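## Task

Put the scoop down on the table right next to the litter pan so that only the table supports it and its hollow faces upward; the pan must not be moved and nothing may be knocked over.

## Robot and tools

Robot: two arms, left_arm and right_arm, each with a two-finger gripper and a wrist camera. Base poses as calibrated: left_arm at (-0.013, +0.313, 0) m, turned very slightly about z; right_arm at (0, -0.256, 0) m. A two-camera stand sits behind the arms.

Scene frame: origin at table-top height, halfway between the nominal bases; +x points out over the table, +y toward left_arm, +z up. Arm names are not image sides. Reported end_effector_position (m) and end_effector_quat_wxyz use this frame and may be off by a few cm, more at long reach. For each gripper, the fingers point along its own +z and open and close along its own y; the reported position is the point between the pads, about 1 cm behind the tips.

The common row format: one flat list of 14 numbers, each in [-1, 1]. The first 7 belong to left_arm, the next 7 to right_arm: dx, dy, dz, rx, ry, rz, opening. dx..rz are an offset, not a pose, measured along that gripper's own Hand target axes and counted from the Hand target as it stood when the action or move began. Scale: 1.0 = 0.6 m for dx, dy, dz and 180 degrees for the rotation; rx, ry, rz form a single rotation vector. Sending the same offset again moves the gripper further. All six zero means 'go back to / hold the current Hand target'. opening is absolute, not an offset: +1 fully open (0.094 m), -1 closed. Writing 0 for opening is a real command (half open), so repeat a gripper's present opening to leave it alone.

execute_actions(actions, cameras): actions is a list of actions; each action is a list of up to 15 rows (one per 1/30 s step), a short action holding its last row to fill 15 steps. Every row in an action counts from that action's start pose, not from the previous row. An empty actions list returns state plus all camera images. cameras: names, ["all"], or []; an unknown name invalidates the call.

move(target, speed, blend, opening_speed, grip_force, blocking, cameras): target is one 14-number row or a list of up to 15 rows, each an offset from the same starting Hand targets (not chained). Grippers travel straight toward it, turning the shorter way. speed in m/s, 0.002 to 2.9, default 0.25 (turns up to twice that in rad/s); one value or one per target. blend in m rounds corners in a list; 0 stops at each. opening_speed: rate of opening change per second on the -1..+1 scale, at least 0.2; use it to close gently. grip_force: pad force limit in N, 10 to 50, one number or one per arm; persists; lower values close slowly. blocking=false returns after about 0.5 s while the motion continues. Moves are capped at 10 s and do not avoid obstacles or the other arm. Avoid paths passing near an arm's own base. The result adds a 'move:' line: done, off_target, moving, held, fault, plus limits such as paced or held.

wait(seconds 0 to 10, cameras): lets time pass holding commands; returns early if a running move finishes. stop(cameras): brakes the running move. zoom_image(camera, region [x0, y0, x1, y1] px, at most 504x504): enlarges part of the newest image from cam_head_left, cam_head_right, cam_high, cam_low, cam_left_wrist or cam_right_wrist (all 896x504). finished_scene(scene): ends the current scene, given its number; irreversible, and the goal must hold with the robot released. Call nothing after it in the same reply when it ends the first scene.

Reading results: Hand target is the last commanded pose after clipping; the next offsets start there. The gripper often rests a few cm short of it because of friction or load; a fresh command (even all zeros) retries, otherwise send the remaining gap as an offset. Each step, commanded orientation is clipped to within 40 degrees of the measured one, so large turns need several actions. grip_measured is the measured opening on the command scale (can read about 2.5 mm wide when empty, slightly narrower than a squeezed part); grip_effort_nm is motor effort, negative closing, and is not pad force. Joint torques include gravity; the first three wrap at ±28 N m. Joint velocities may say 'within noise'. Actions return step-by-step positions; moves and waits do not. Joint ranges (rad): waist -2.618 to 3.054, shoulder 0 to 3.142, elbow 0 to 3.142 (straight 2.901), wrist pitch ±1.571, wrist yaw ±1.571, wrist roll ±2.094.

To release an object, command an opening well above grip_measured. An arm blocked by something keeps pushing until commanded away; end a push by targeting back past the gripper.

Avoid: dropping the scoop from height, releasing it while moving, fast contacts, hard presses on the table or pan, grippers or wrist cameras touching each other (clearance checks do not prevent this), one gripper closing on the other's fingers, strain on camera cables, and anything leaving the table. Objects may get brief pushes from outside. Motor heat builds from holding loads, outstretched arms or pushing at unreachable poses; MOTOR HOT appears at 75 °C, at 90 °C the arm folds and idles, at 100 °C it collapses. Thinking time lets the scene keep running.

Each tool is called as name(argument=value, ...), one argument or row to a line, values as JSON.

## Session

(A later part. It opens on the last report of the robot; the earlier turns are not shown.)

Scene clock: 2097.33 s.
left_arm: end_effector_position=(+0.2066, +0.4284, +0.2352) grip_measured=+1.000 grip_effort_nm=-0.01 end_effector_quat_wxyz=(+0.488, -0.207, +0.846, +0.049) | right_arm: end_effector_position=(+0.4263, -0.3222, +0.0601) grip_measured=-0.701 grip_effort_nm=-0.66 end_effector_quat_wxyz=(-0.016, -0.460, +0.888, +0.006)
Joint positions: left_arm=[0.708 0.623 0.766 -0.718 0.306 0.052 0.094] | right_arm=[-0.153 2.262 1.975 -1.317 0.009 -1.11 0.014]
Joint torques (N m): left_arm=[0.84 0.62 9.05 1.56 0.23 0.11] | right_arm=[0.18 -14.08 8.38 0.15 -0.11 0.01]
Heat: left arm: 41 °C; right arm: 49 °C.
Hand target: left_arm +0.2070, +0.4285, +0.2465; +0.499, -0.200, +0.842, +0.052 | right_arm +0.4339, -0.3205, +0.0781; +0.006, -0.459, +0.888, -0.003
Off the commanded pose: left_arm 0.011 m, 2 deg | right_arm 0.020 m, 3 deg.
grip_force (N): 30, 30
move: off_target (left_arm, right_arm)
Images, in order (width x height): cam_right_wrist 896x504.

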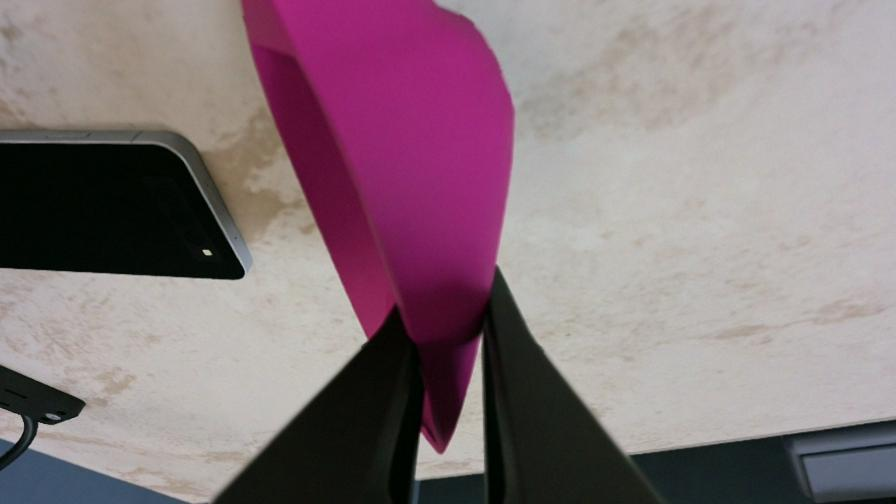

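move(
  target=[0,0,0,0,0,0,1.0, 0,0,-0.06,0,0,0,-0.95],
  speed=0.08,
  grip_force=50,
  cameras=["cam_right_wrist", "cam_low", "cam_head_right"],
)

Scene clock: 2104.83 s.
left_arm: end_effector_position=(+0.2066, +0.4284, +0.2352) grip_measured=+1.000 grip_effort_nm=-0.01 end_effector_quat_wxyz=(+0.488, -0.207, +0.846, +0.049) | right_arm: end_effector_position=(+0.4285, -0.3225, +0.1023) grip_measured=-0.718 grip_effort_nm=-1.03 end_effector_quat_wxyz=(-0.010, -0.460, +0.888, +0.002)
Joint positions: left_arm=[0.708 0.623 0.766 -0.718 0.306 0.052 0.094] | right_arm=[-0.153 2.262 2.144 -1.47 0.009 -1.11 0.013]
Joint torques (N m): left_arm=[0.8 0.57 9.09 1.56 0.24 0.12] | right_arm=[0.16 -12.68 8.32 0.16 -0.11 0]
Heat: left arm: 41 °C; right arm: 50 °C.
Hand target: left_arm +0.2070, +0.4285, +0.2465; +0.499, -0.200, +0.842, +0.052 | right_arm +0.4334, -0.3205, +0.1142; +0.006, -0.459, +0.888, -0.003
Off the commanded pose: left_arm 0.011 m, 2 deg | right_arm 0.013 m, 2 deg.
move: off_target (left_arm, right_arm)
Images, in order (width x height): cam_head_right 896x504, cam_low 896x504, cam_right_wrist 896x504.

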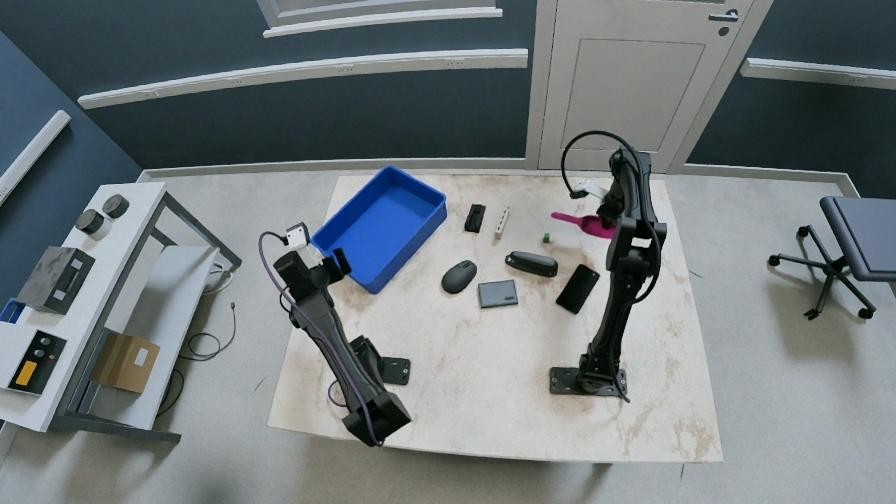

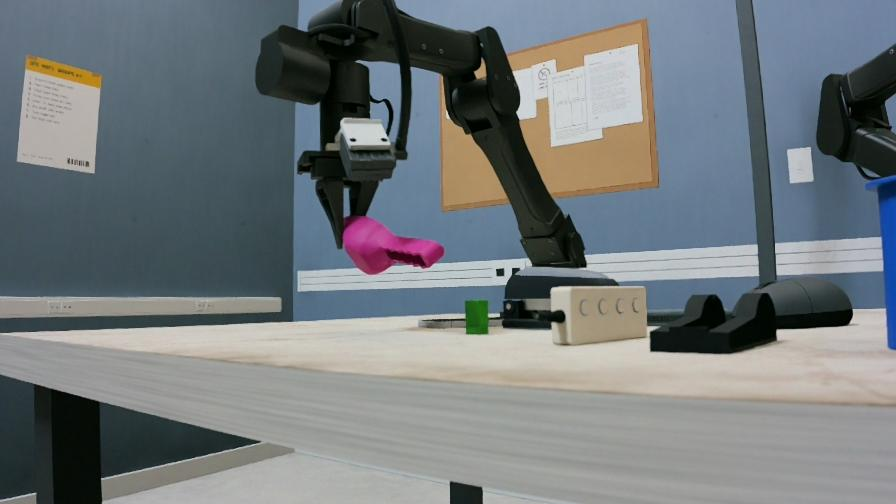

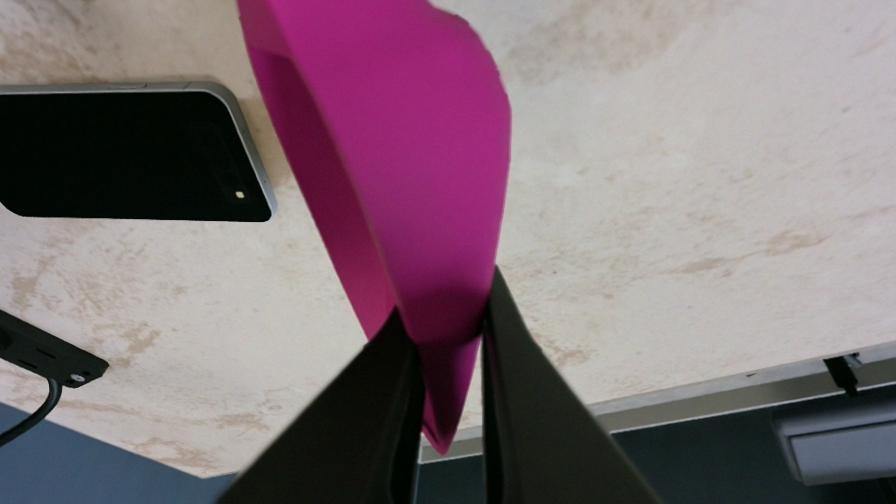

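move(
  target=[
    [0,0,0,0,0,0,1.0, 0,0,0.08,0,0,0,-0.95],
    [0,0,0,0,0,0,1.0, 0,0,0.105,0,0,0,-0.95],
  ],
  speed=[0.1,0.05],
  blend=[0.005,0],
  cameras=["cam_right_wrist", "cam_low"],
)

zoom_image(
  camera="cam_low",
  region=[250, 100, 550, 380],
)

Scene clock: 2134.60 s.
left_arm: end_effector_position=(+0.2066, +0.4284, +0.2352) grip_measured=+1.000 grip_effort_nm=0.00 end_effector_quat_wxyz=(+0.488, -0.207, +0.846, +0.049) | right_arm: end_effector_position=(+0.4296, -0.3227, +0.0448) grip_measured=-0.718 grip_effort_nm=-1.03 end_effector_quat_wxyz=(-0.009, -0.460, +0.888, +0.001)
Joint positions: left_arm=[0.708 0.623 0.766 -0.718 0.306 0.052 0.094] | right_arm=[-0.153 2.262 1.915 -1.239 0.009 -1.11 0.013]
Joint torques (N m): left_arm=[0.79 0.61 9.09 1.57 0.21 0.11] | right_arm=[0.24 -13.23 5.83 0.4 -0.1 0.01]
Heat: left arm: 41 °C; right arm: 49 °C.
Hand target: left_arm +0.2070, +0.4285, +0.2465; +0.499, -0.200, +0.842, +0.052 | right_arm +0.4342, -0.3205, +0.0511; +0.006, -0.459, +0.888, -0.003
Off the commanded pose: left_arm 0.011 m, 2 deg | right_arm 0.008 m, 2 deg.
move: off_target (left_arm)
Images, in order (width x height): cam_low 896x504, cam_right_wrist 896x504.

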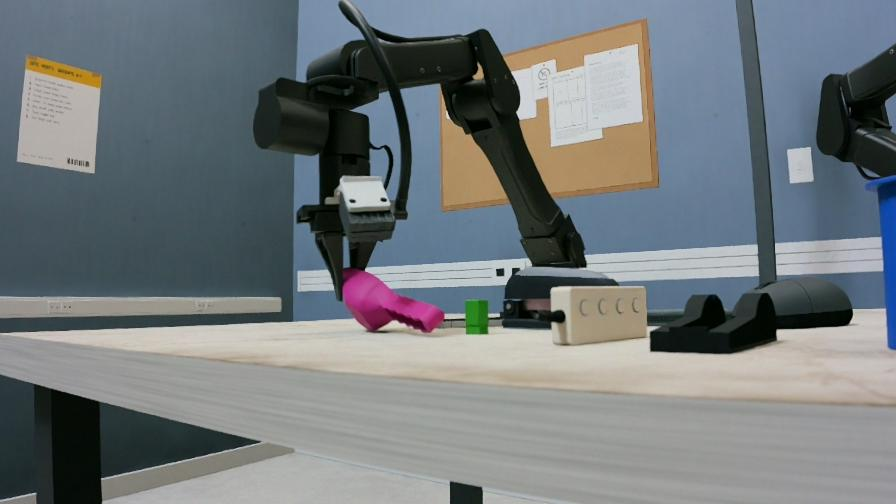

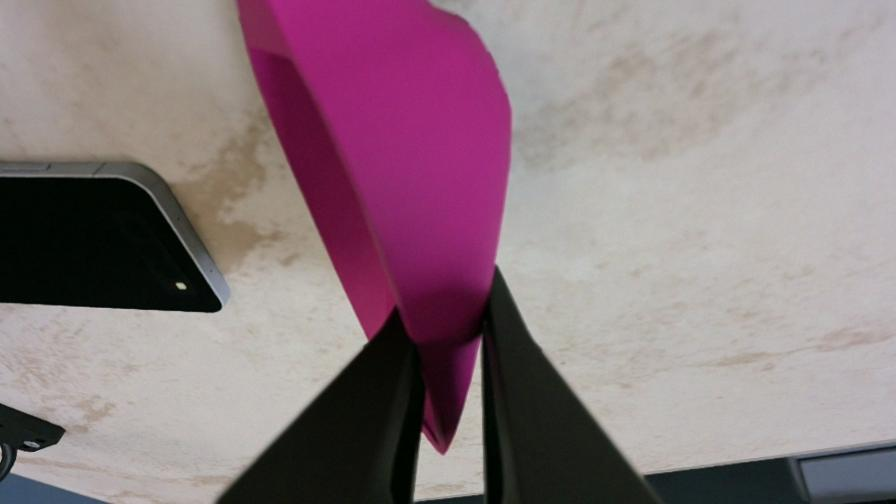

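Scaled by 1.680.

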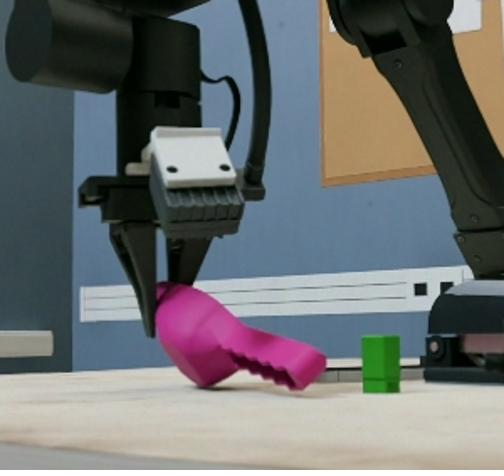

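move(
  target=[
    [0,0,0,0,0,0,1.0, 0,0,0,0,0,0,-0.5],
    [0,0,0,0,0,0,1.0, 0,-0.03,0,0,0,-0.1,-0.5],
  ],
  speed=0.05,
  opening_speed=0.3,
  cameras=["cam_right_wrist", "cam_low"],
)

zoom_image(
  camera="cam_low",
  region=[250, 100, 550, 380],
)

Scene clock: 2172.77 s.
left_arm: end_effector_position=(+0.2066, +0.4284, +0.2352) grip_measured=+1.000 grip_effort_nm=0.00 end_effector_quat_wxyz=(+0.488, -0.207, +0.846, +0.049) | right_arm: end_effector_position=(+0.4455, -0.3288, +0.0530) grip_measured=-0.502 grip_effort_nm=0.11 end_effector_quat_wxyz=(+0.003, -0.592, +0.806, -0.009)
Joint positions: left_arm=[0.708 0.623 0.766 -0.718 0.306 0.052 0.094] | right_arm=[-0.161 2.299 2.01 -1.265 0.009 -1.428 0.023]
Joint torques (N m): left_arm=[0.79 0.64 9.05 1.55 0.22 0.1] | right_arm=[-0.81 -10.3 8.5 0.2 -0.1 -0.12]
Heat: left arm: 41 °C; right arm: 49 °C.
Hand target: left_arm +0.2070, +0.4285, +0.2465; +0.499, -0.200, +0.842, +0.052 | right_arm +0.4488, -0.3309, +0.0514; +0.005, -0.593, +0.805, -0.004
Off the commanded pose: left_arm 0.011 m, 2 deg | right_arm 0.004 m, 1 deg.
move: off_target (left_arm)
Images, in order (width x height): cam_low 896x504, cam_right_wrist 896x504.

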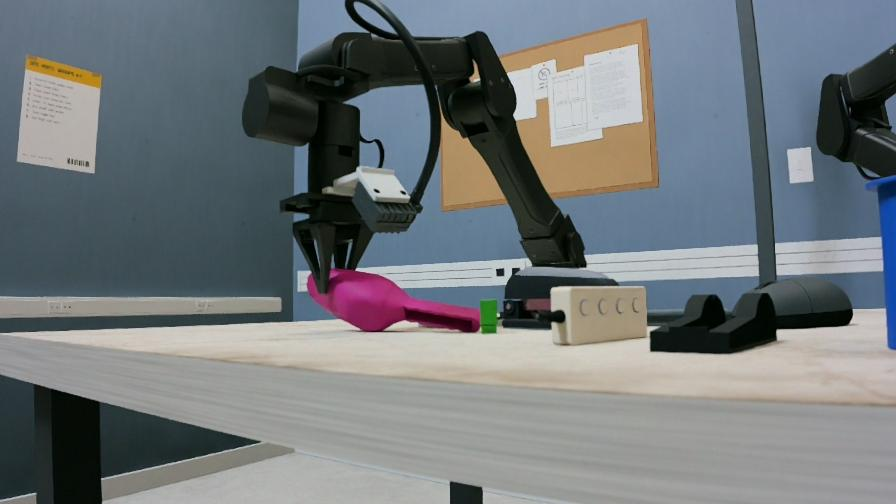

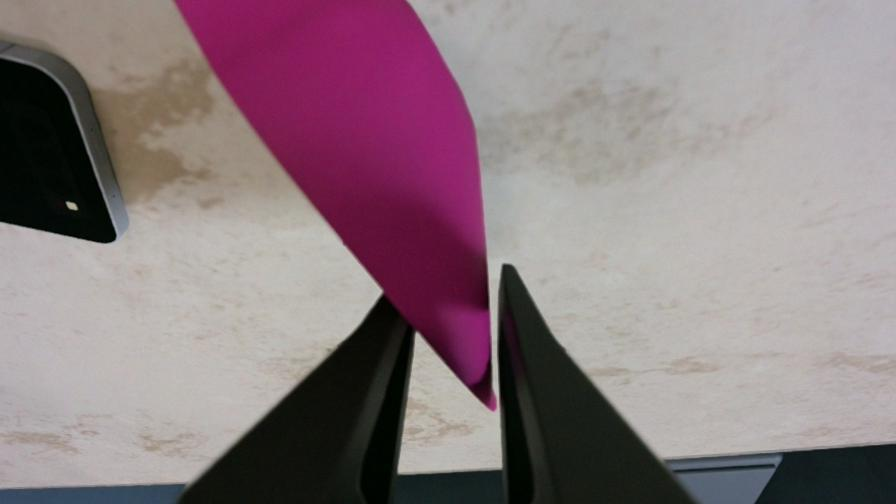

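Scaled by 1.680.

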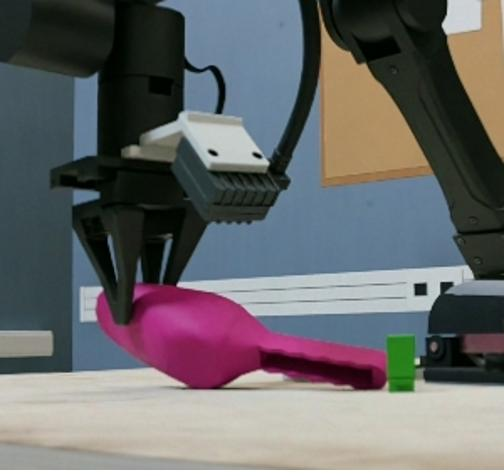

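move(
  target=[
    [0,0,0,0,0,0,1.0, 0,0,-0.1,0,0,0,0.1],
    [0,0,0,0,0,0,1.0, -0.058,0.02,-0.117,0,0,-0.135,0.1],
  ],
  speed=[0.15,0.2],
  blend=[0.01,0],
  cameras=["cam_right_wrist", "cam_high"],
)

Scene clock: 2208.37 s.
left_arm: end_effector_position=(+0.2066, +0.4284, +0.2352) grip_measured=+1.000 grip_effort_nm=0.00 end_effector_quat_wxyz=(+0.488, -0.207, +0.846, +0.049) | right_arm: end_effector_position=(+0.4450, -0.2980, +0.1191) grip_measured=+0.098 grip_effort_nm=0.11 end_effector_quat_wxyz=(+0.000, +0.744, -0.668, +0.008)
Joint positions: left_arm=[0.708 0.623 0.766 -0.718 0.306 0.052 0.094] | right_arm=[-0.093 2.313 2.298 -1.543 0.009 -1.771 0.052]
Joint torques (N m): left_arm=[0.91 0.57 9.05 1.56 0.24 0.11] | right_arm=[0.5 -11.14 8.18 0.16 -0.11 -0.12]
Heat: left arm: 41 °C; right arm: 45 °C.
Hand target: left_arm +0.2070, +0.4285, +0.2465; +0.499, -0.200, +0.842, +0.052 | right_arm +0.4469, -0.2941, +0.1215; -0.004, +0.749, -0.663, +0.005
Off the commanded pose: left_arm 0.011 m, 2 deg | right_arm 0.005 m, 1 deg.
move: off_target (left_arm)
Images, in order (width x height): cam_high 896x504, cam_right_wrist 896x504.

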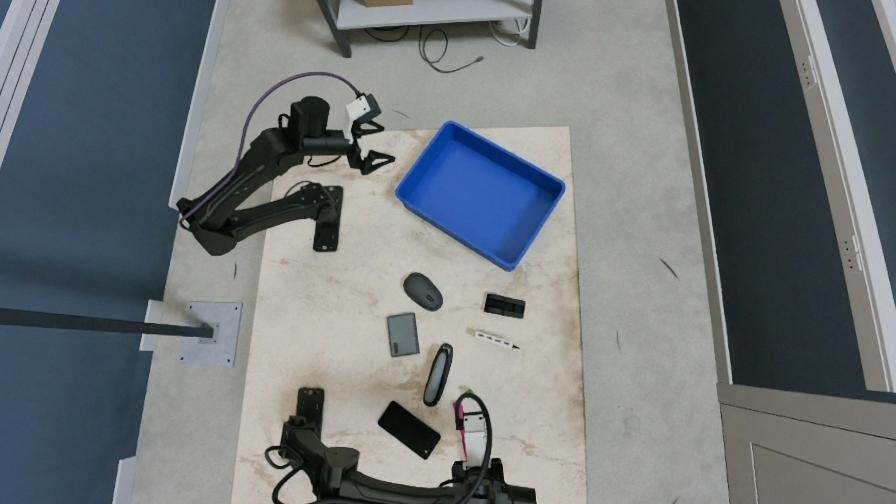

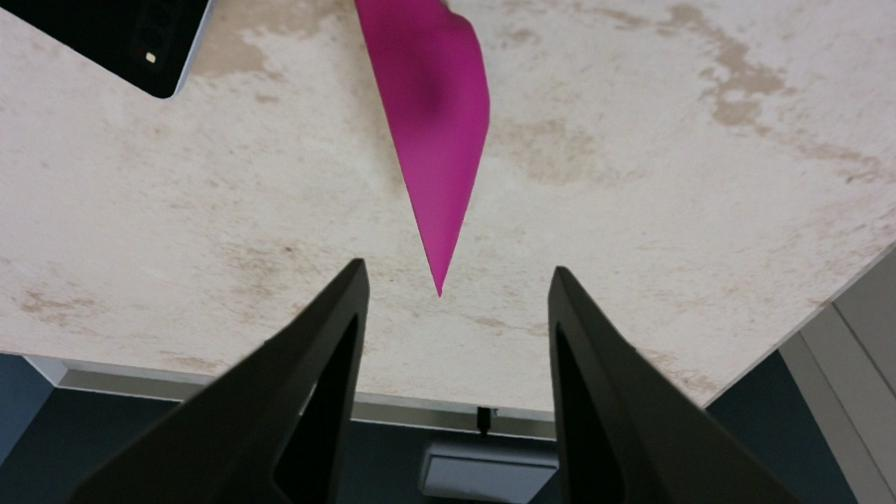

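move(
  target=[
    [0,0,0,0,0,0,1.0, -0.025,0,0.0,0,0,-0.03,0.1],
    [0,0,0,0,0,0,1.0, -0.025,0,0.095,0,0,-0.03,0.1],
  ],
  speed=[0.15,0.12],
  blend=[0.005,0],
  cameras=["cam_right_wrist"],
)

Scene clock: 2222.27 s.
left_arm: end_effector_position=(+0.2066, +0.4284, +0.2352) grip_measured=+1.000 grip_effort_nm=0.00 end_effector_quat_wxyz=(+0.488, -0.207, +0.846, +0.049) | right_arm: end_effector_position=(+0.4432, -0.2818, +0.0499) grip_measured=+0.098 grip_effort_nm=0.11 end_effector_quat_wxyz=(+0.011, +0.776, -0.631, -0.007)
Joint positions: left_arm=[0.708 0.623 0.766 -0.718 0.306 0.052 0.094] | right_arm=[-0.057 2.313 2.021 -1.303 0.009 -1.833 0.052]
Joint torques (N m): left_arm=[0.85 0.62 9.03 1.55 0.25 0.11] | right_arm=[0.2 -15.43 5.67 0.28 -0.1 -0.12]
Heat: left arm: 41 °C; right arm: 46 °C.
Hand target: left_arm +0.2070, +0.4285, +0.2465; +0.499, -0.200, +0.842, +0.052 | right_arm +0.4458, -0.2793, +0.0645; -0.004, +0.779, -0.627, +0.005
Off the commanded pose: left_arm 0.011 m, 2 deg | right_arm 0.015 m, 2 deg.
move: off_target (left_arm, right_arm)
Images, in order (width x height): cam_right_wrist 896x504.

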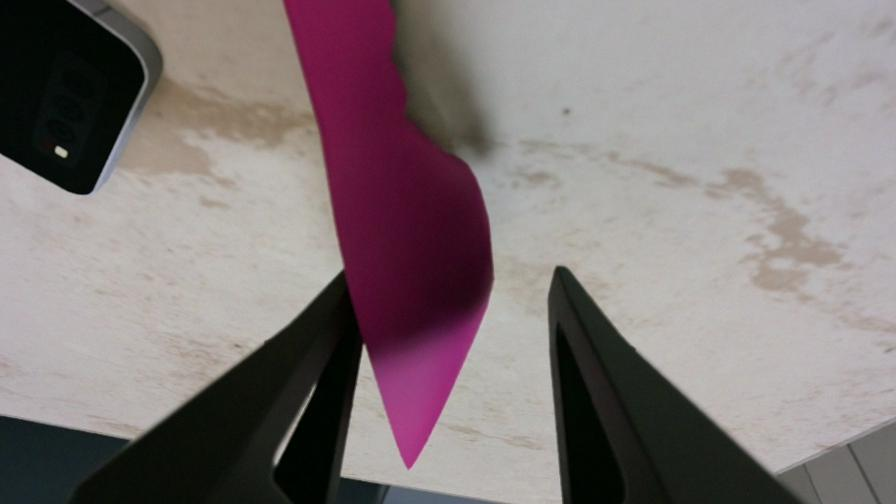

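execute_actions(
  actions=[],
  cameras=["cam_right_wrist"],
)

Scene clock: 2299.73 s.
left_arm: end_effector_position=(+0.2066, +0.4284, +0.2352) grip_measured=+1.000 grip_effort_nm=-0.01 end_effector_quat_wxyz=(+0.488, -0.207, +0.846, +0.049) | right_arm: end_effector_position=(+0.4433, -0.2819, +0.0499) grip_measured=+0.098 grip_effort_nm=0.11 end_effector_quat_wxyz=(+0.010, +0.776, -0.631, -0.007)
Joint positions: left_arm=[0.708 0.623 0.766 -0.718 0.306 0.052 0.094] | right_arm=[-0.057 2.313 2.021 -1.303 0.009 -1.833 0.052]
Joint velocities: within noise
Joint torques (N m): left_arm=[0.81 0.57 9.03 1.55 0.23 0.13] | right_arm=[0.24 -15.41 5.68 0.29 -0.1 -0.13]
Heat: left arm: 41 °C; right arm: 52 °C.
Hand target: left_arm +0.2070, +0.4285, +0.2465; +0.499, -0.200, +0.842, +0.052 | right_arm +0.4458, -0.2793, +0.0645; -0.004, +0.779, -0.627, +0.005
Tool commands: left_gripper/opening=+1.0 right_gripper/opening=+0.1
Off the commanded pose: left_arm 0.011 m, 2 deg | right_arm 0.015 m, 2 deg.
Images, in order (width x height): cam_right_wrist 896x504.

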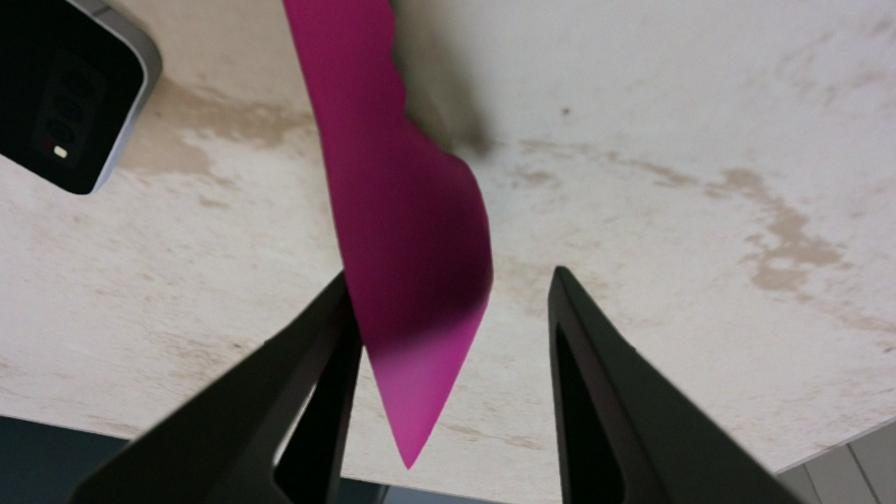

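move(
  target=[0,0,0,0,0,0,1, 0,-0.035,-0.008,0,0,0,-0.4],
  speed=0.012,
  opening_speed=0.28,
  grip_force=30,
  cameras=["cam_right_wrist"],
)

Scene clock: 2311.77 s.
left_arm: end_effector_position=(+0.2066, +0.4284, +0.2352) grip_measured=+1.000 grip_effort_nm=0.00 end_effector_quat_wxyz=(+0.488, -0.207, +0.846, +0.049) | right_arm: end_effector_position=(+0.4644, -0.2799, +0.0722) grip_measured=-0.398 grip_effort_nm=-0.11 end_effector_quat_wxyz=(-0.004, +0.778, -0.629, +0.013)
Joint positions: left_arm=[0.708 0.623 0.766 -0.718 0.306 0.052 0.094] | right_arm=[-0.051 2.362 2.195 -1.379 0.009 -1.833 0.028]
Joint torques (N m): left_arm=[0.85 0.62 8.98 1.56 0.23 0.1] | right_arm=[0.76 -10.65 8.4 0.16 -0.09 0]
Heat: left arm: 41 °C; right arm: 52 °C.
Hand target: left_arm +0.2070, +0.4285, +0.2465; +0.499, -0.200, +0.842, +0.052 | right_arm +0.4663, -0.2748, +0.0696; -0.004, +0.779, -0.627, +0.005
Off the commanded pose: left_arm 0.011 m, 2 deg | right_arm 0.006 m, 1 deg.
grip_force (N): 30, 30
move: off_target (left_arm)
Images, in order (width x height): cam_right_wrist 896x504.

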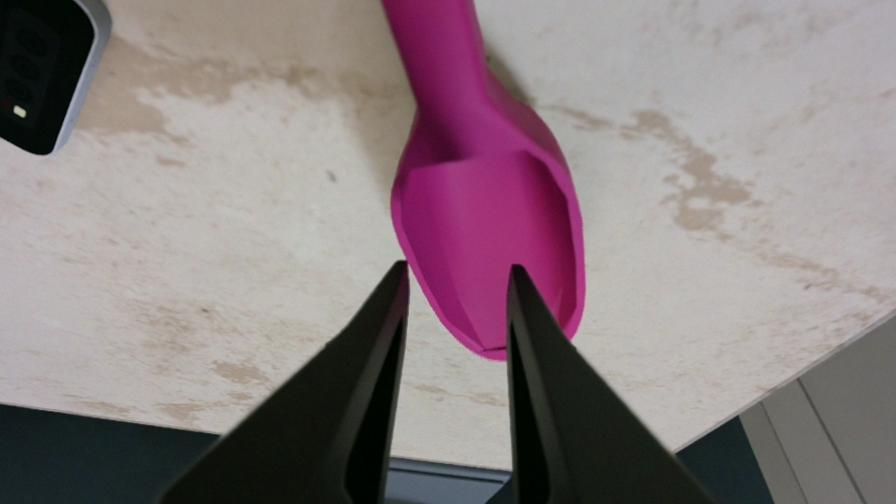

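zoom_image(
  camera="cam_right_wrist",
  region=[300, 0, 700, 380],
)

Scaled by 1.260.

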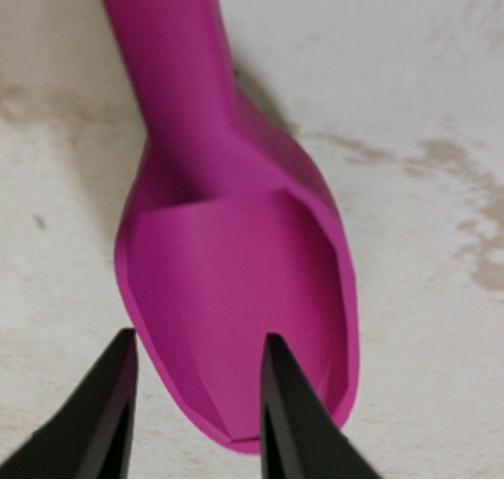

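move(
  target=[0,0,0,0,0,0,1, 0.0318,0.0672,-0.0607,0.1109,-0.0085,-0.0484,-0.1],
  speed=0.2,
  cameras=["cam_right_wrist"],
)

Scene clock: 2441.57 s.
left_arm: end_effector_position=(+0.2066, +0.4284, +0.2352) grip_measured=+1.000 grip_effort_nm=0.00 end_effector_quat_wxyz=(+0.488, -0.207, +0.846, +0.049) | right_arm: end_effector_position=(+0.4298, -0.3040, +0.0877) grip_measured=-0.102 grip_effort_nm=0.10 end_effector_quat_wxyz=(-0.127, +0.809, -0.567, +0.089)
Joint positions: left_arm=[0.708 0.623 0.766 -0.718 0.306 0.052 0.094] | right_arm=[-0.178 1.942 1.553 -0.91 -0.154 -2.076 0.042]
Joint torques (N m): left_arm=[0.84 0.69 9.06 1.56 0.23 0.11] | right_arm=[-0.38 -14.01 5.81 0.84 -0.33 -0.1]
Heat: left arm: 41 °C; right arm: 47 °C.
Hand target: left_arm +0.2070, +0.4285, +0.2465; +0.499, -0.200, +0.842, +0.052 | right_arm +0.4305, -0.3020, +0.1056; -0.147, +0.812, -0.556, +0.103
Off the commanded pose: left_arm 0.011 m, 2 deg | right_arm 0.018 m, 3 deg.
joint sent to its limit (right arm) — joint 6 (wrist roll), lower limit. The joint targets still meet the commanded pose.
grip_force (N): 30, 30
move: off_target (left_arm, right_arm)
Images, in order (width x height): cam_right_wrist 896x504.

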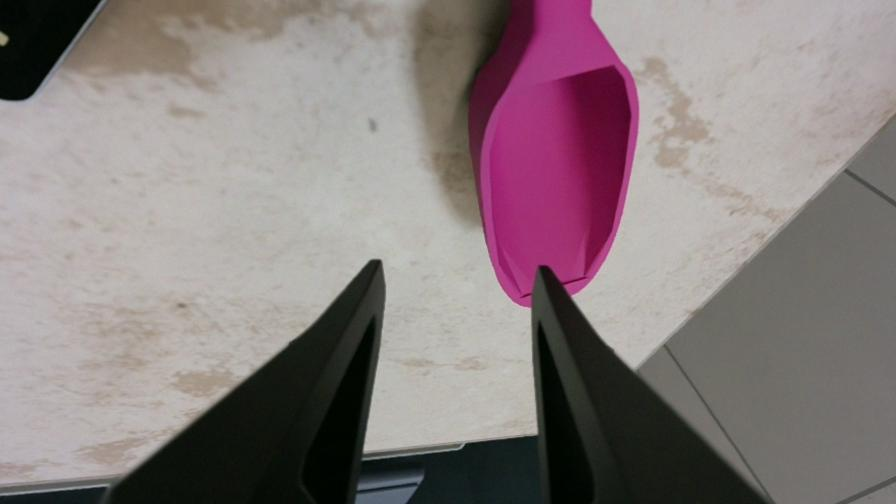

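move(
  target=[0,0,0,0,0,0,1, 0,-0.01,0.122,0,0,0,-0.1],
  speed=0.12,
  cameras=["cam_right_wrist"],
)

Scene clock: 2454.50 s.
left_arm: end_effector_position=(+0.2066, +0.4284, +0.2352) grip_measured=+1.000 grip_effort_nm=0.00 end_effector_quat_wxyz=(+0.488, -0.207, +0.846, +0.049) | right_arm: end_effector_position=(+0.4580, -0.2965, +0.0427) grip_measured=-0.102 grip_effort_nm=0.11 end_effector_quat_wxyz=(-0.139, +0.813, -0.555, +0.110)
Joint positions: left_arm=[0.708 0.623 0.766 -0.718 0.306 0.052 0.094] | right_arm=[-0.151 2.042 1.497 -0.703 -0.154 -2.07 0.042]
Joint torques (N m): left_arm=[0.8 0.61 9.14 1.54 0.24 0.11] | right_arm=[0.66 -9.48 6.43 0.95 -0.26 0.09]
Heat: left arm: 41 °C; right arm: 48 °C.
Hand target: left_arm +0.2070, +0.4285, +0.2465; +0.499, -0.200, +0.842, +0.052 | right_arm +0.4599, -0.2909, +0.0391; -0.147, +0.812, -0.556, +0.103
Off the commanded pose: left_arm 0.011 m, 2 deg | right_arm 0.007 m, 1 deg.
grip_force (N): 30, 30
move: off_target (left_arm)
Images, in order (width x height): cam_right_wrist 896x504.

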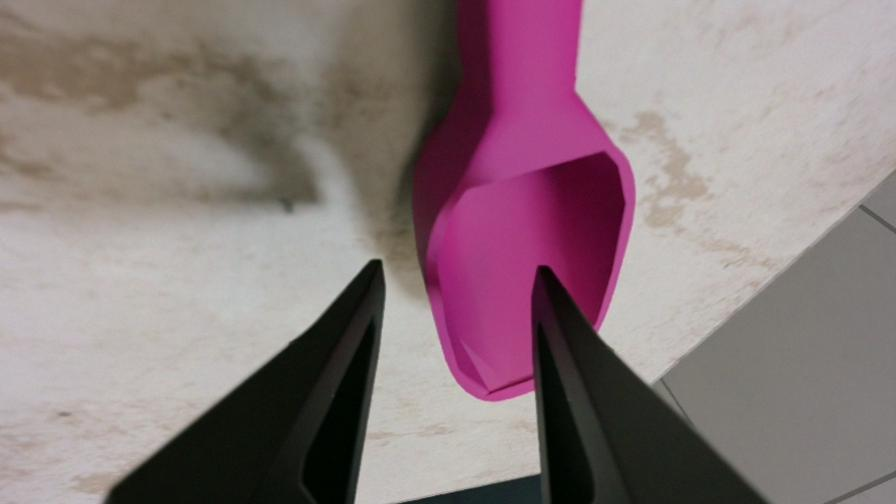

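move(
  target=[
    [0,0,0,0,0,0,1, 0.0075,0.012,0.03,0,0,0,-0.1],
    [0,0,0,0,0,0,1, 0.0075,0.012,0.03,0,0,0,-0.95],
  ],
  speed=0.06,
  opening_speed=0.5,
  cameras=["cam_right_wrist"],
)

Scene clock: 2472.57 s.
left_arm: end_effector_position=(+0.2066, +0.4284, +0.2352) grip_measured=+1.000 grip_effort_nm=0.00 end_effector_quat_wxyz=(+0.488, -0.207, +0.846, +0.049) | right_arm: end_effector_position=(+0.4617, -0.2971, +0.0267) grip_measured=-0.893 grip_effort_nm=-0.63 end_effector_quat_wxyz=(-0.141, +0.812, -0.554, +0.113)
Joint positions: left_arm=[0.708 0.623 0.766 -0.718 0.306 0.052 0.094] | right_arm=[-0.151 2.069 1.469 -0.64 -0.154 -2.07 0.005]
Joint torques (N m): left_arm=[0.79 0.64 9.1 1.55 0.23 0.12] | right_arm=[-0.47 -9.26 6.05 0.96 -0.3 -0.03]
Heat: left arm: 41 °C; right arm: 46 °C.
Hand target: left_arm +0.2070, +0.4285, +0.2465; +0.499, -0.200, +0.842, +0.052 | right_arm +0.4612, -0.2953, +0.0198; -0.147, +0.812, -0.555, +0.103
Off the commanded pose: left_arm 0.011 m, 2 deg | right_arm 0.007 m, 1 deg.
grip_force (N): 30, 30
move: off_target (left_arm)
Images, in order (width x height): cam_right_wrist 896x504.

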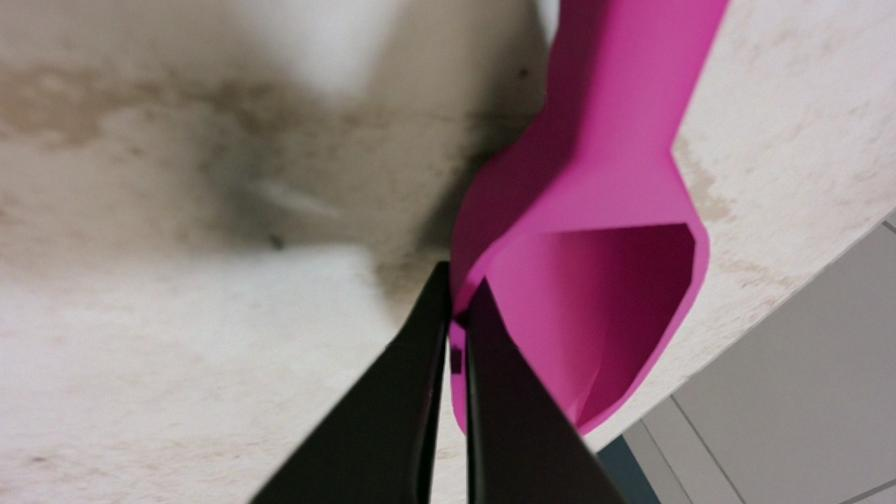

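move(
  target=[
    [0,0,0,0,0,0,1, 0.0004,-0.035,-0.0935,0,0,0,-0.95],
    [0,0,0,0,0,0,1, 0.0305,-0.009,-0.2635,-0.0024,0.2157,0.5711,-0.95],
    [0,0,0,0,0,0,1, 0.0305,-0.009,-0.2635,-0.2625,-0.1635,0.6186,-0.95],
  ],
  speed=0.3,
  blend=[0.03,0.03,0],
  cameras=["cam_right_wrist","cam_high"],
)

Scene clock: 2536.63 s.
left_arm: end_effector_position=(+0.2066, +0.4284, +0.2352) grip_measured=+1.000 grip_effort_nm=0.00 end_effector_quat_wxyz=(+0.488, -0.207, +0.846, +0.049) | right_arm: end_effector_position=(+0.4170, -0.3316, +0.1707) grip_measured=-0.893 grip_effort_nm=-0.66 end_effector_quat_wxyz=(+0.122, +0.055, +0.922, +0.363)
Joint positions: left_arm=[0.708 0.623 0.766 -0.718 0.306 0.052 0.094] | right_arm=[-0.486 2.197 2.099 -1.573 -0.78 -0.409 0.005]
Joint torques (N m): left_arm=[0.79 0.64 9.03 1.56 0.24 0.11] | right_arm=[-0.28 -9.96 5.74 0.14 -0.77 -0.21]
Heat: left arm: 41 °C; right arm: 44 °C.
Hand target: left_arm +0.2070, +0.4285, +0.2465; +0.499, -0.200, +0.842, +0.052 | right_arm +0.4203, -0.3301, +0.1697; -0.006, -0.009, +0.905, +0.424
Off the commanded pose: left_arm 0.011 m, 2 deg | right_arm 0.004 m, 18 deg.
joint read past its limit (right arm) — joint 4 (wrist pitch), lower limit.
joint sent to its limit (right arm) — joint 4 (wrist pitch), lower limit. The joint targets are off in orientation, not in position.
grip_force (N): 30, 30
move: off_target (left_arm, right_arm); blend cut to 0.0299 m at target 1
Images, in order (width x height): cam_high 896x504, cam_right_wrist 896x504.

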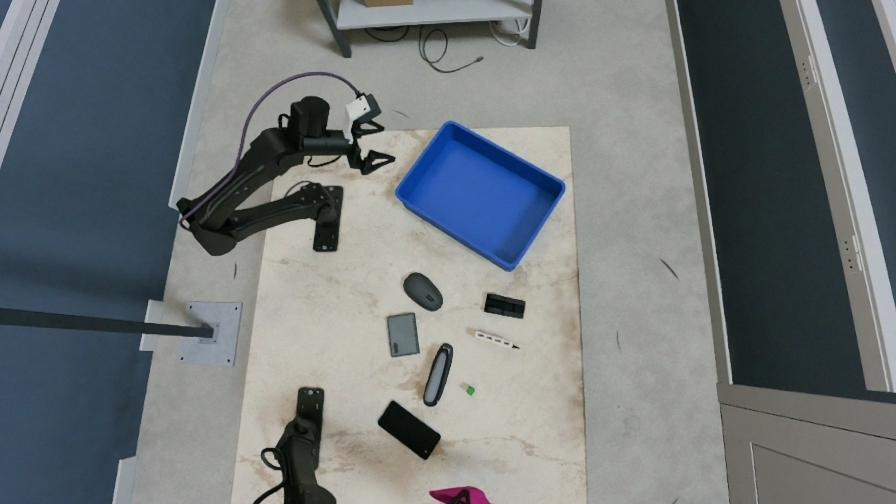

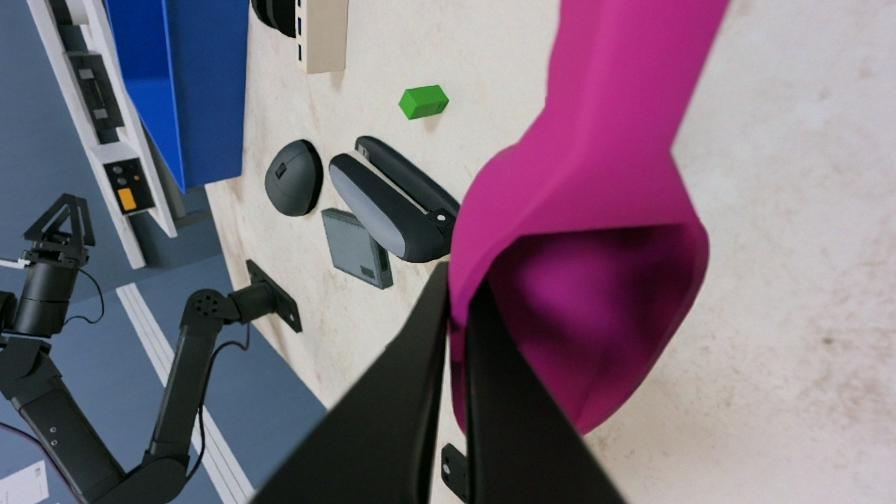

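move(
  target=[0,0,0,0,0,0,1, -0.049,-0.122,0.0353,0,0,0,-0.95],
  speed=0.2,
  cameras=["cam_high"],
)

Scene clock: 2550.63 s.
left_arm: end_effector_position=(+0.2066, +0.4284, +0.2352) grip_measured=+1.000 grip_effort_nm=0.00 end_effector_quat_wxyz=(+0.488, -0.207, +0.846, +0.049) | right_arm: end_effector_position=(+0.4432, -0.3560, +0.0958) grip_measured=-0.893 grip_effort_nm=-0.66 end_effector_quat_wxyz=(+0.089, +0.052, +0.922, +0.374)
Joint positions: left_arm=[0.708 0.623 0.766 -0.718 0.306 0.052 0.094] | right_arm=[-0.504 2.47 2.263 -1.574 -0.767 -0.475 0.005]
Joint torques (N m): left_arm=[0.79 0.68 9.06 1.54 0.23 0.11] | right_arm=[-0.55 -11.89 8.2 -0.03 -0.62 -0.22]
Heat: left arm: 41 °C; right arm: 43 °C.
Hand target: left_arm +0.2070, +0.4285, +0.2465; +0.499, -0.200, +0.842, +0.052 | right_arm +0.4500, -0.3600, +0.0997; -0.006, -0.009, +0.905, +0.425
Off the commanded pose: left_arm 0.011 m, 2 deg | right_arm 0.009 m, 14 deg.
joint read past its limit (right arm) — joint 4 (wrist pitch), lower limit.
joint sent to its limit (right arm) — joint 4 (wrist pitch), lower limit. The joint targets are off in orientation, not in position.
grip_force (N): 30, 30
move: off_target (left_arm, right_arm)
Images, in order (width x height): cam_high 896x504.

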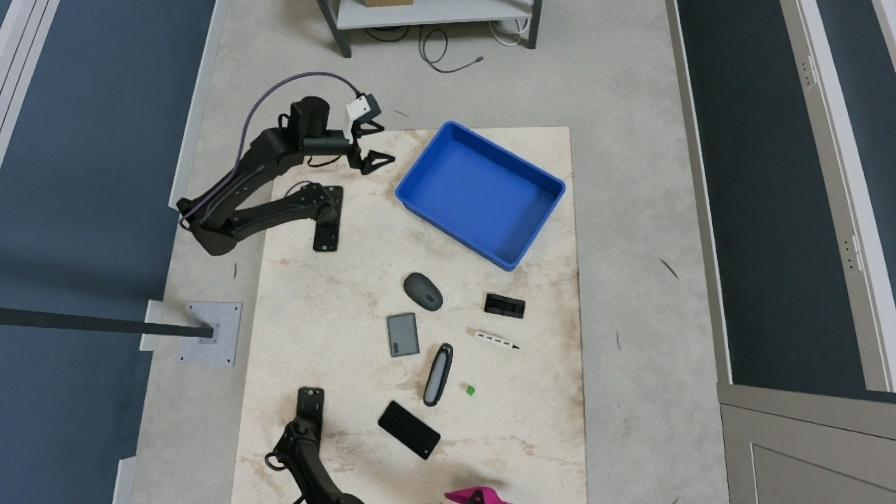

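move(
  target=[0,0,0,0,0,0,1, 0,0,0,-0.0004,-0.1066,0.0886,-0.95],
  speed=0.2,
  cameras=[],
)

Scene clock: 2562.43 s.
left_arm: end_effector_position=(+0.2066, +0.4284, +0.2352) grip_measured=+1.000 grip_effort_nm=-0.01 end_effector_quat_wxyz=(+0.488, -0.207, +0.846, +0.049) | right_arm: end_effector_position=(+0.4427, -0.3568, +0.0693) grip_measured=-0.893 grip_effort_nm=-0.66 end_effector_quat_wxyz=(+0.043, +0.200, +0.887, +0.415)
Joint positions: left_arm=[0.708 0.623 0.766 -0.718 0.306 0.052 0.094] | right_arm=[-0.526 2.47 2.12 -1.449 -0.837 -0.185 0.005]
Joint torques (N m): left_arm=[0.85 0.64 9.06 1.56 0.22 0.11] | right_arm=[-0.61 -18.77 5.53 0.09 -0.75 -0.08]
Heat: left arm: 41 °C; right arm: 45 °C.
Hand target: left_arm +0.2070, +0.4285, +0.2465; +0.499, -0.200, +0.842, +0.052 | right_arm +0.4501, -0.3599, +0.0997; +0.086, +0.187, +0.886, +0.416
Off the commanded pose: left_arm 0.011 m, 2 deg | right_arm 0.031 m, 5 deg.
grip_force (N): 30, 30
move: off_target (left_arm, right_arm)
No camera images: "cameras" was empty.

move(
  target=[0,0,0,0,0,0,1, 0,-0.0577,0.048,0,0,0,-0.95],
  speed=0.05,
  cameras=[],
)

Scene clock: 2572.00 s.
left_arm: end_effector_position=(+0.2066, +0.4284, +0.2352) grip_measured=+1.000 grip_effort_nm=0.00 end_effector_quat_wxyz=(+0.488, -0.207, +0.846, +0.049) | right_arm: end_effector_position=(+0.4445, -0.3519, +0.0539) grip_measured=-0.894 grip_effort_nm=-0.66 end_effector_quat_wxyz=(+0.056, +0.203, +0.873, +0.441)
Joint positions: left_arm=[0.708 0.623 0.766 -0.718 0.306 0.052 0.094] | right_arm=[-0.531 2.469 2.022 -1.351 -0.9 -0.185 0.005]
Joint torques (N m): left_arm=[0.88 0.59 9.02 1.55 0.22 0.11] | right_arm=[-0.16 -15.19 4.31 0.64 -0.04 -0.09]
Heat: left arm: 41 °C; right arm: 48 °C.
Hand target: left_arm +0.2070, +0.4285, +0.2465; +0.499, -0.200, +0.842, +0.052 | right_arm +0.4499, -0.3600, +0.0549; +0.086, +0.187, +0.886, +0.416
Off the commanded pose: left_arm 0.011 m, 2 deg | right_arm 0.010 m, 5 deg.
grip_force (N): 30, 30
move: off_target (left_arm, right_arm)
No camera images: "cameras" was empty.

move(
  target=[
    [0,0,0,0,0,0,1, 0,0,0,0,0,0,-0.45],
    [0,0,0,0,0,0,1, 0,0,-0.19,0,0,0,-0.45],
  ],
  speed=0.15,
  opening_speed=0.5,
  cameras=["cam_right_wrist"],
)

Scene clock: 2578.10 s.
left_arm: end_effector_position=(+0.2066, +0.4284, +0.2352) grip_measured=+1.000 grip_effort_nm=-0.01 end_effector_quat_wxyz=(+0.488, -0.207, +0.846, +0.049) | right_arm: end_effector_position=(+0.4114, -0.4395, +0.0949) grip_measured=-0.452 grip_effort_nm=0.09 end_effector_quat_wxyz=(+0.098, +0.234, +0.879, +0.403)
Joint positions: left_arm=[0.708 0.623 0.766 -0.718 0.306 0.052 0.094] | right_arm=[-0.721 2.465 2.214 -1.568 -0.827 -0.31 0.026]
Joint torques (N m): left_arm=[0.85 0.59 9.11 1.57 0.24 0.1] | right_arm=[0.14 -18.86 6.52 -0.15 -0.54 -0.24]
Heat: left arm: 41 °C; right arm: 49 °C.
Hand target: left_arm +0.2070, +0.4285, +0.2465; +0.499, -0.200, +0.842, +0.052 | right_arm +0.4149, -0.4403, +0.1276; +0.086, +0.187, +0.886, +0.416
Off the commanded pose: left_arm 0.011 m, 2 deg | right_arm 0.033 m, 6 deg.
joint sent to its limit (right arm) — joint 4 (wrist pitch), lower limit. The joint targets are off in orientation, not in position.
grip_force (N): 30, 30
move: off_target (left_arm, right_arm)
Images, in order (width x height): cam_right_wrist 896x504.

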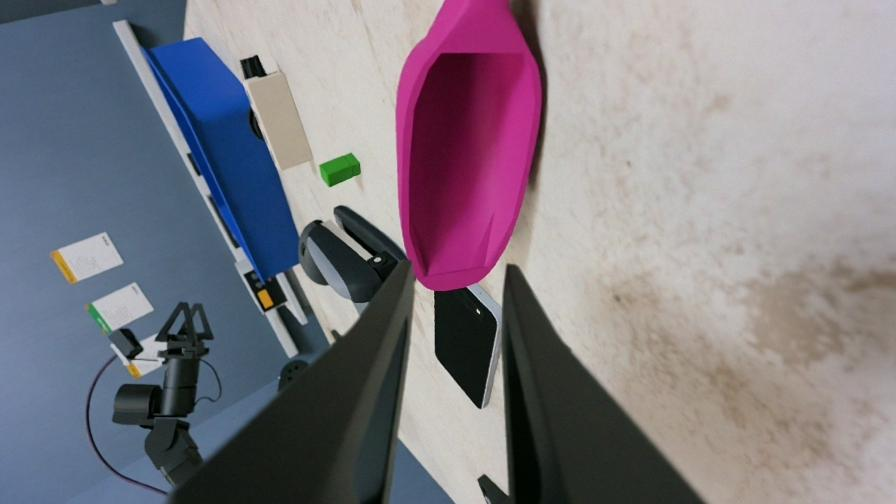

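move(
  target=[0,0,0,0,0,0,1, 0.014,0.136,0.0987,0.279,-0.004,0.006,0.1],
  speed=0.25,
  cameras=["cam_right_wrist"],
)

Scene clock: 2602.70 s.
left_arm: end_effector_position=(+0.2066, +0.4284, +0.2352) grip_measured=+1.000 grip_effort_nm=0.00 end_effector_quat_wxyz=(+0.488, -0.207, +0.846, +0.049) | right_arm: end_effector_position=(+0.4420, -0.3432, +0.1244) grip_measured=+0.098 grip_effort_nm=0.10 end_effector_quat_wxyz=(+0.010, +0.211, +0.978, +0.005)
Joint positions: left_arm=[0.708 0.623 0.766 -0.718 0.306 0.052 0.094] | right_arm=[-0.201 2.332 2.353 -1.571 -0.009 0.223 0.052]
Joint torques (N m): left_arm=[0.84 0.62 9.01 1.56 0.24 0.11] | right_arm=[-0.36 -16.35 8.13 0.32 0.1 0.05]
Heat: left arm: 41 °C; right arm: 51 °C.
Hand target: left_arm +0.2070, +0.4285, +0.2465; +0.499, -0.200, +0.842, +0.052 | right_arm +0.4466, -0.3473, +0.1526; +0.000, +0.216, +0.976, +0.000
Off the commanded pose: left_arm 0.011 m, 2 deg | right_arm 0.029 m, 1 deg.
joint sent to its limit (right arm) — joint 4 (wrist pitch), lower limit. The joint targets are off in orientation, not in position.
grip_force (N): 30, 30
move: off_target (left_arm, right_arm)
Images, in order (width x height): cam_right_wrist 896x504.

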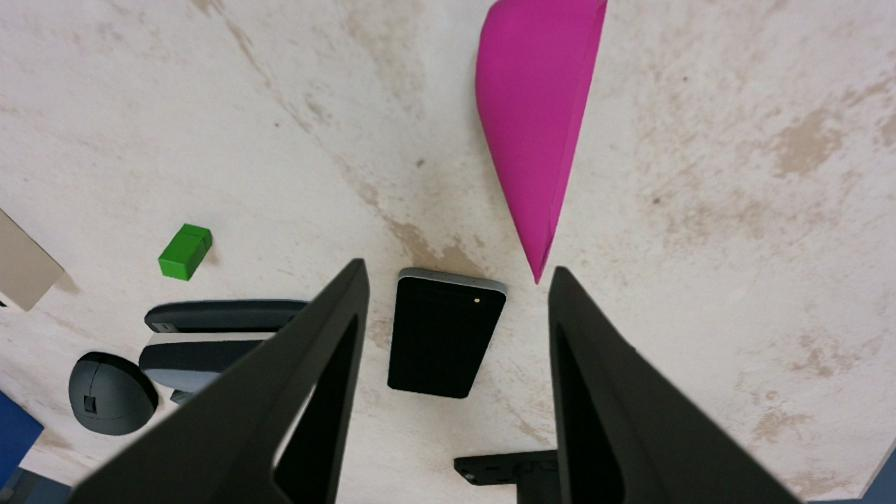

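move(
  target=[0,0,0,0,0,0,1, -0.0367,-0.045,0.06,0,0,0,0.1],
  speed=0.2,
  cameras=["cam_right_wrist"],
)

Scene clock: 2624.87 s.
left_arm: end_effector_position=(+0.2066, +0.4284, +0.2352) grip_measured=+1.000 grip_effort_nm=0.00 end_effector_quat_wxyz=(+0.488, -0.207, +0.846, +0.049) | right_arm: end_effector_position=(+0.4487, -0.3800, +0.1138) grip_measured=+0.098 grip_effort_nm=0.11 end_effector_quat_wxyz=(+0.015, +0.221, +0.975, +0.002)
Joint positions: left_arm=[0.708 0.623 0.766 -0.718 0.306 0.052 0.094] | right_arm=[-0.274 2.405 2.44 -1.575 -0.005 0.172 0.052]
Joint torques (N m): left_arm=[0.84 0.58 9.01 1.55 0.23 0.12] | right_arm=[0.31 -11.6 8.18 0.39 0.07 -0.12]
Heat: left arm: 41 °C; right arm: 48 °C.
Hand target: left_arm +0.2070, +0.4285, +0.2465; +0.499, -0.200, +0.842, +0.052 | right_arm +0.4552, -0.3812, +0.1165; +0.000, +0.216, +0.976, +0.000
Off the commanded pose: left_arm 0.011 m, 2 deg | right_arm 0.007 m, 2 deg.
joint read past its limit (right arm) — joint 4 (wrist pitch), lower limit.
joint sent to its limit (right arm) — joint 4 (wrist pitch), lower limit. The joint targets are off in orientation, not in position.
grip_force (N): 30, 30
move: off_target (left_arm)
Images, in order (width x height): cam_right_wrist 896x504.

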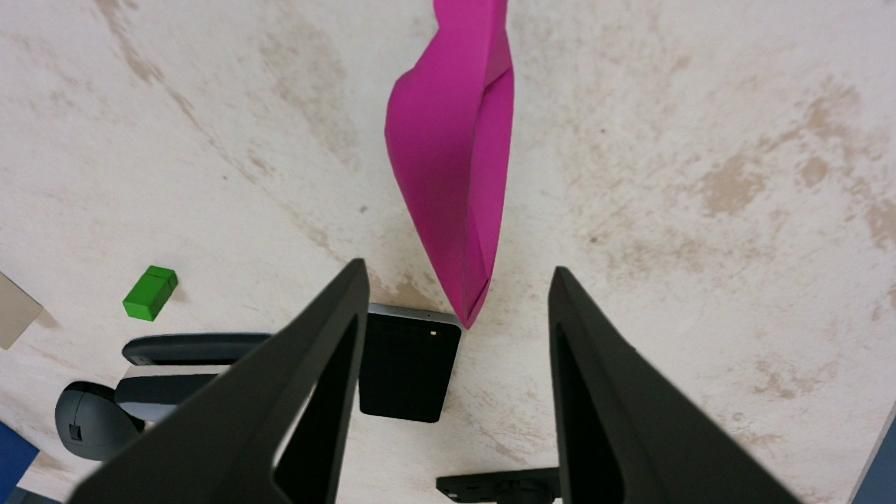

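move(
  target=[
    [0,0,0,0,0,0,1, 0,0.0175,0.02,0,0,0,0.1],
    [0,0,0,0,0,0,1, 0,0.0175,0.139,0,0,0,0.1],
  ],
  speed=0.12,
  blend=[0.01,0],
  cameras=["cam_right_wrist"],
)

Scene clock: 2637.33 s.
left_arm: end_effector_position=(+0.2066, +0.4284, +0.2352) grip_measured=+1.000 grip_effort_nm=-0.01 end_effector_quat_wxyz=(+0.488, -0.207, +0.846, +0.049) | right_arm: end_effector_position=(+0.4537, -0.3712, +0.0294) grip_measured=+0.098 grip_effort_nm=0.11 end_effector_quat_wxyz=(-0.014, +0.214, +0.977, +0.003)
Joint positions: left_arm=[0.708 0.623 0.766 -0.718 0.306 0.052 0.094] | right_arm=[-0.253 2.451 2.184 -1.332 -0.005 0.178 0.052]
Joint torques (N m): left_arm=[0.8 0.57 9.1 1.57 0.23 0.12] | right_arm=[0.38 -13.81 5.89 0.44 0.07 0.06]
Heat: left arm: 41 °C; right arm: 48 °C.
Hand target: left_arm +0.2070, +0.4285, +0.2465; +0.499, -0.200, +0.842, +0.052 | right_arm +0.4596, -0.3717, +0.0332; +0.000, +0.216, +0.976, +0.000
Off the commanded pose: left_arm 0.011 m, 2 deg | right_arm 0.007 m, 2 deg.
grip_force (N): 30, 30
move: off_target (left_arm)
Images, in order (width x height): cam_right_wrist 896x504.

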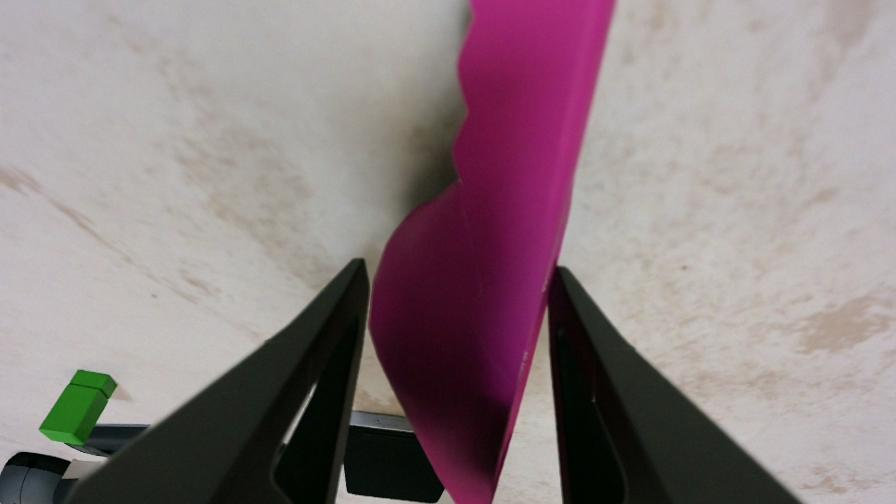

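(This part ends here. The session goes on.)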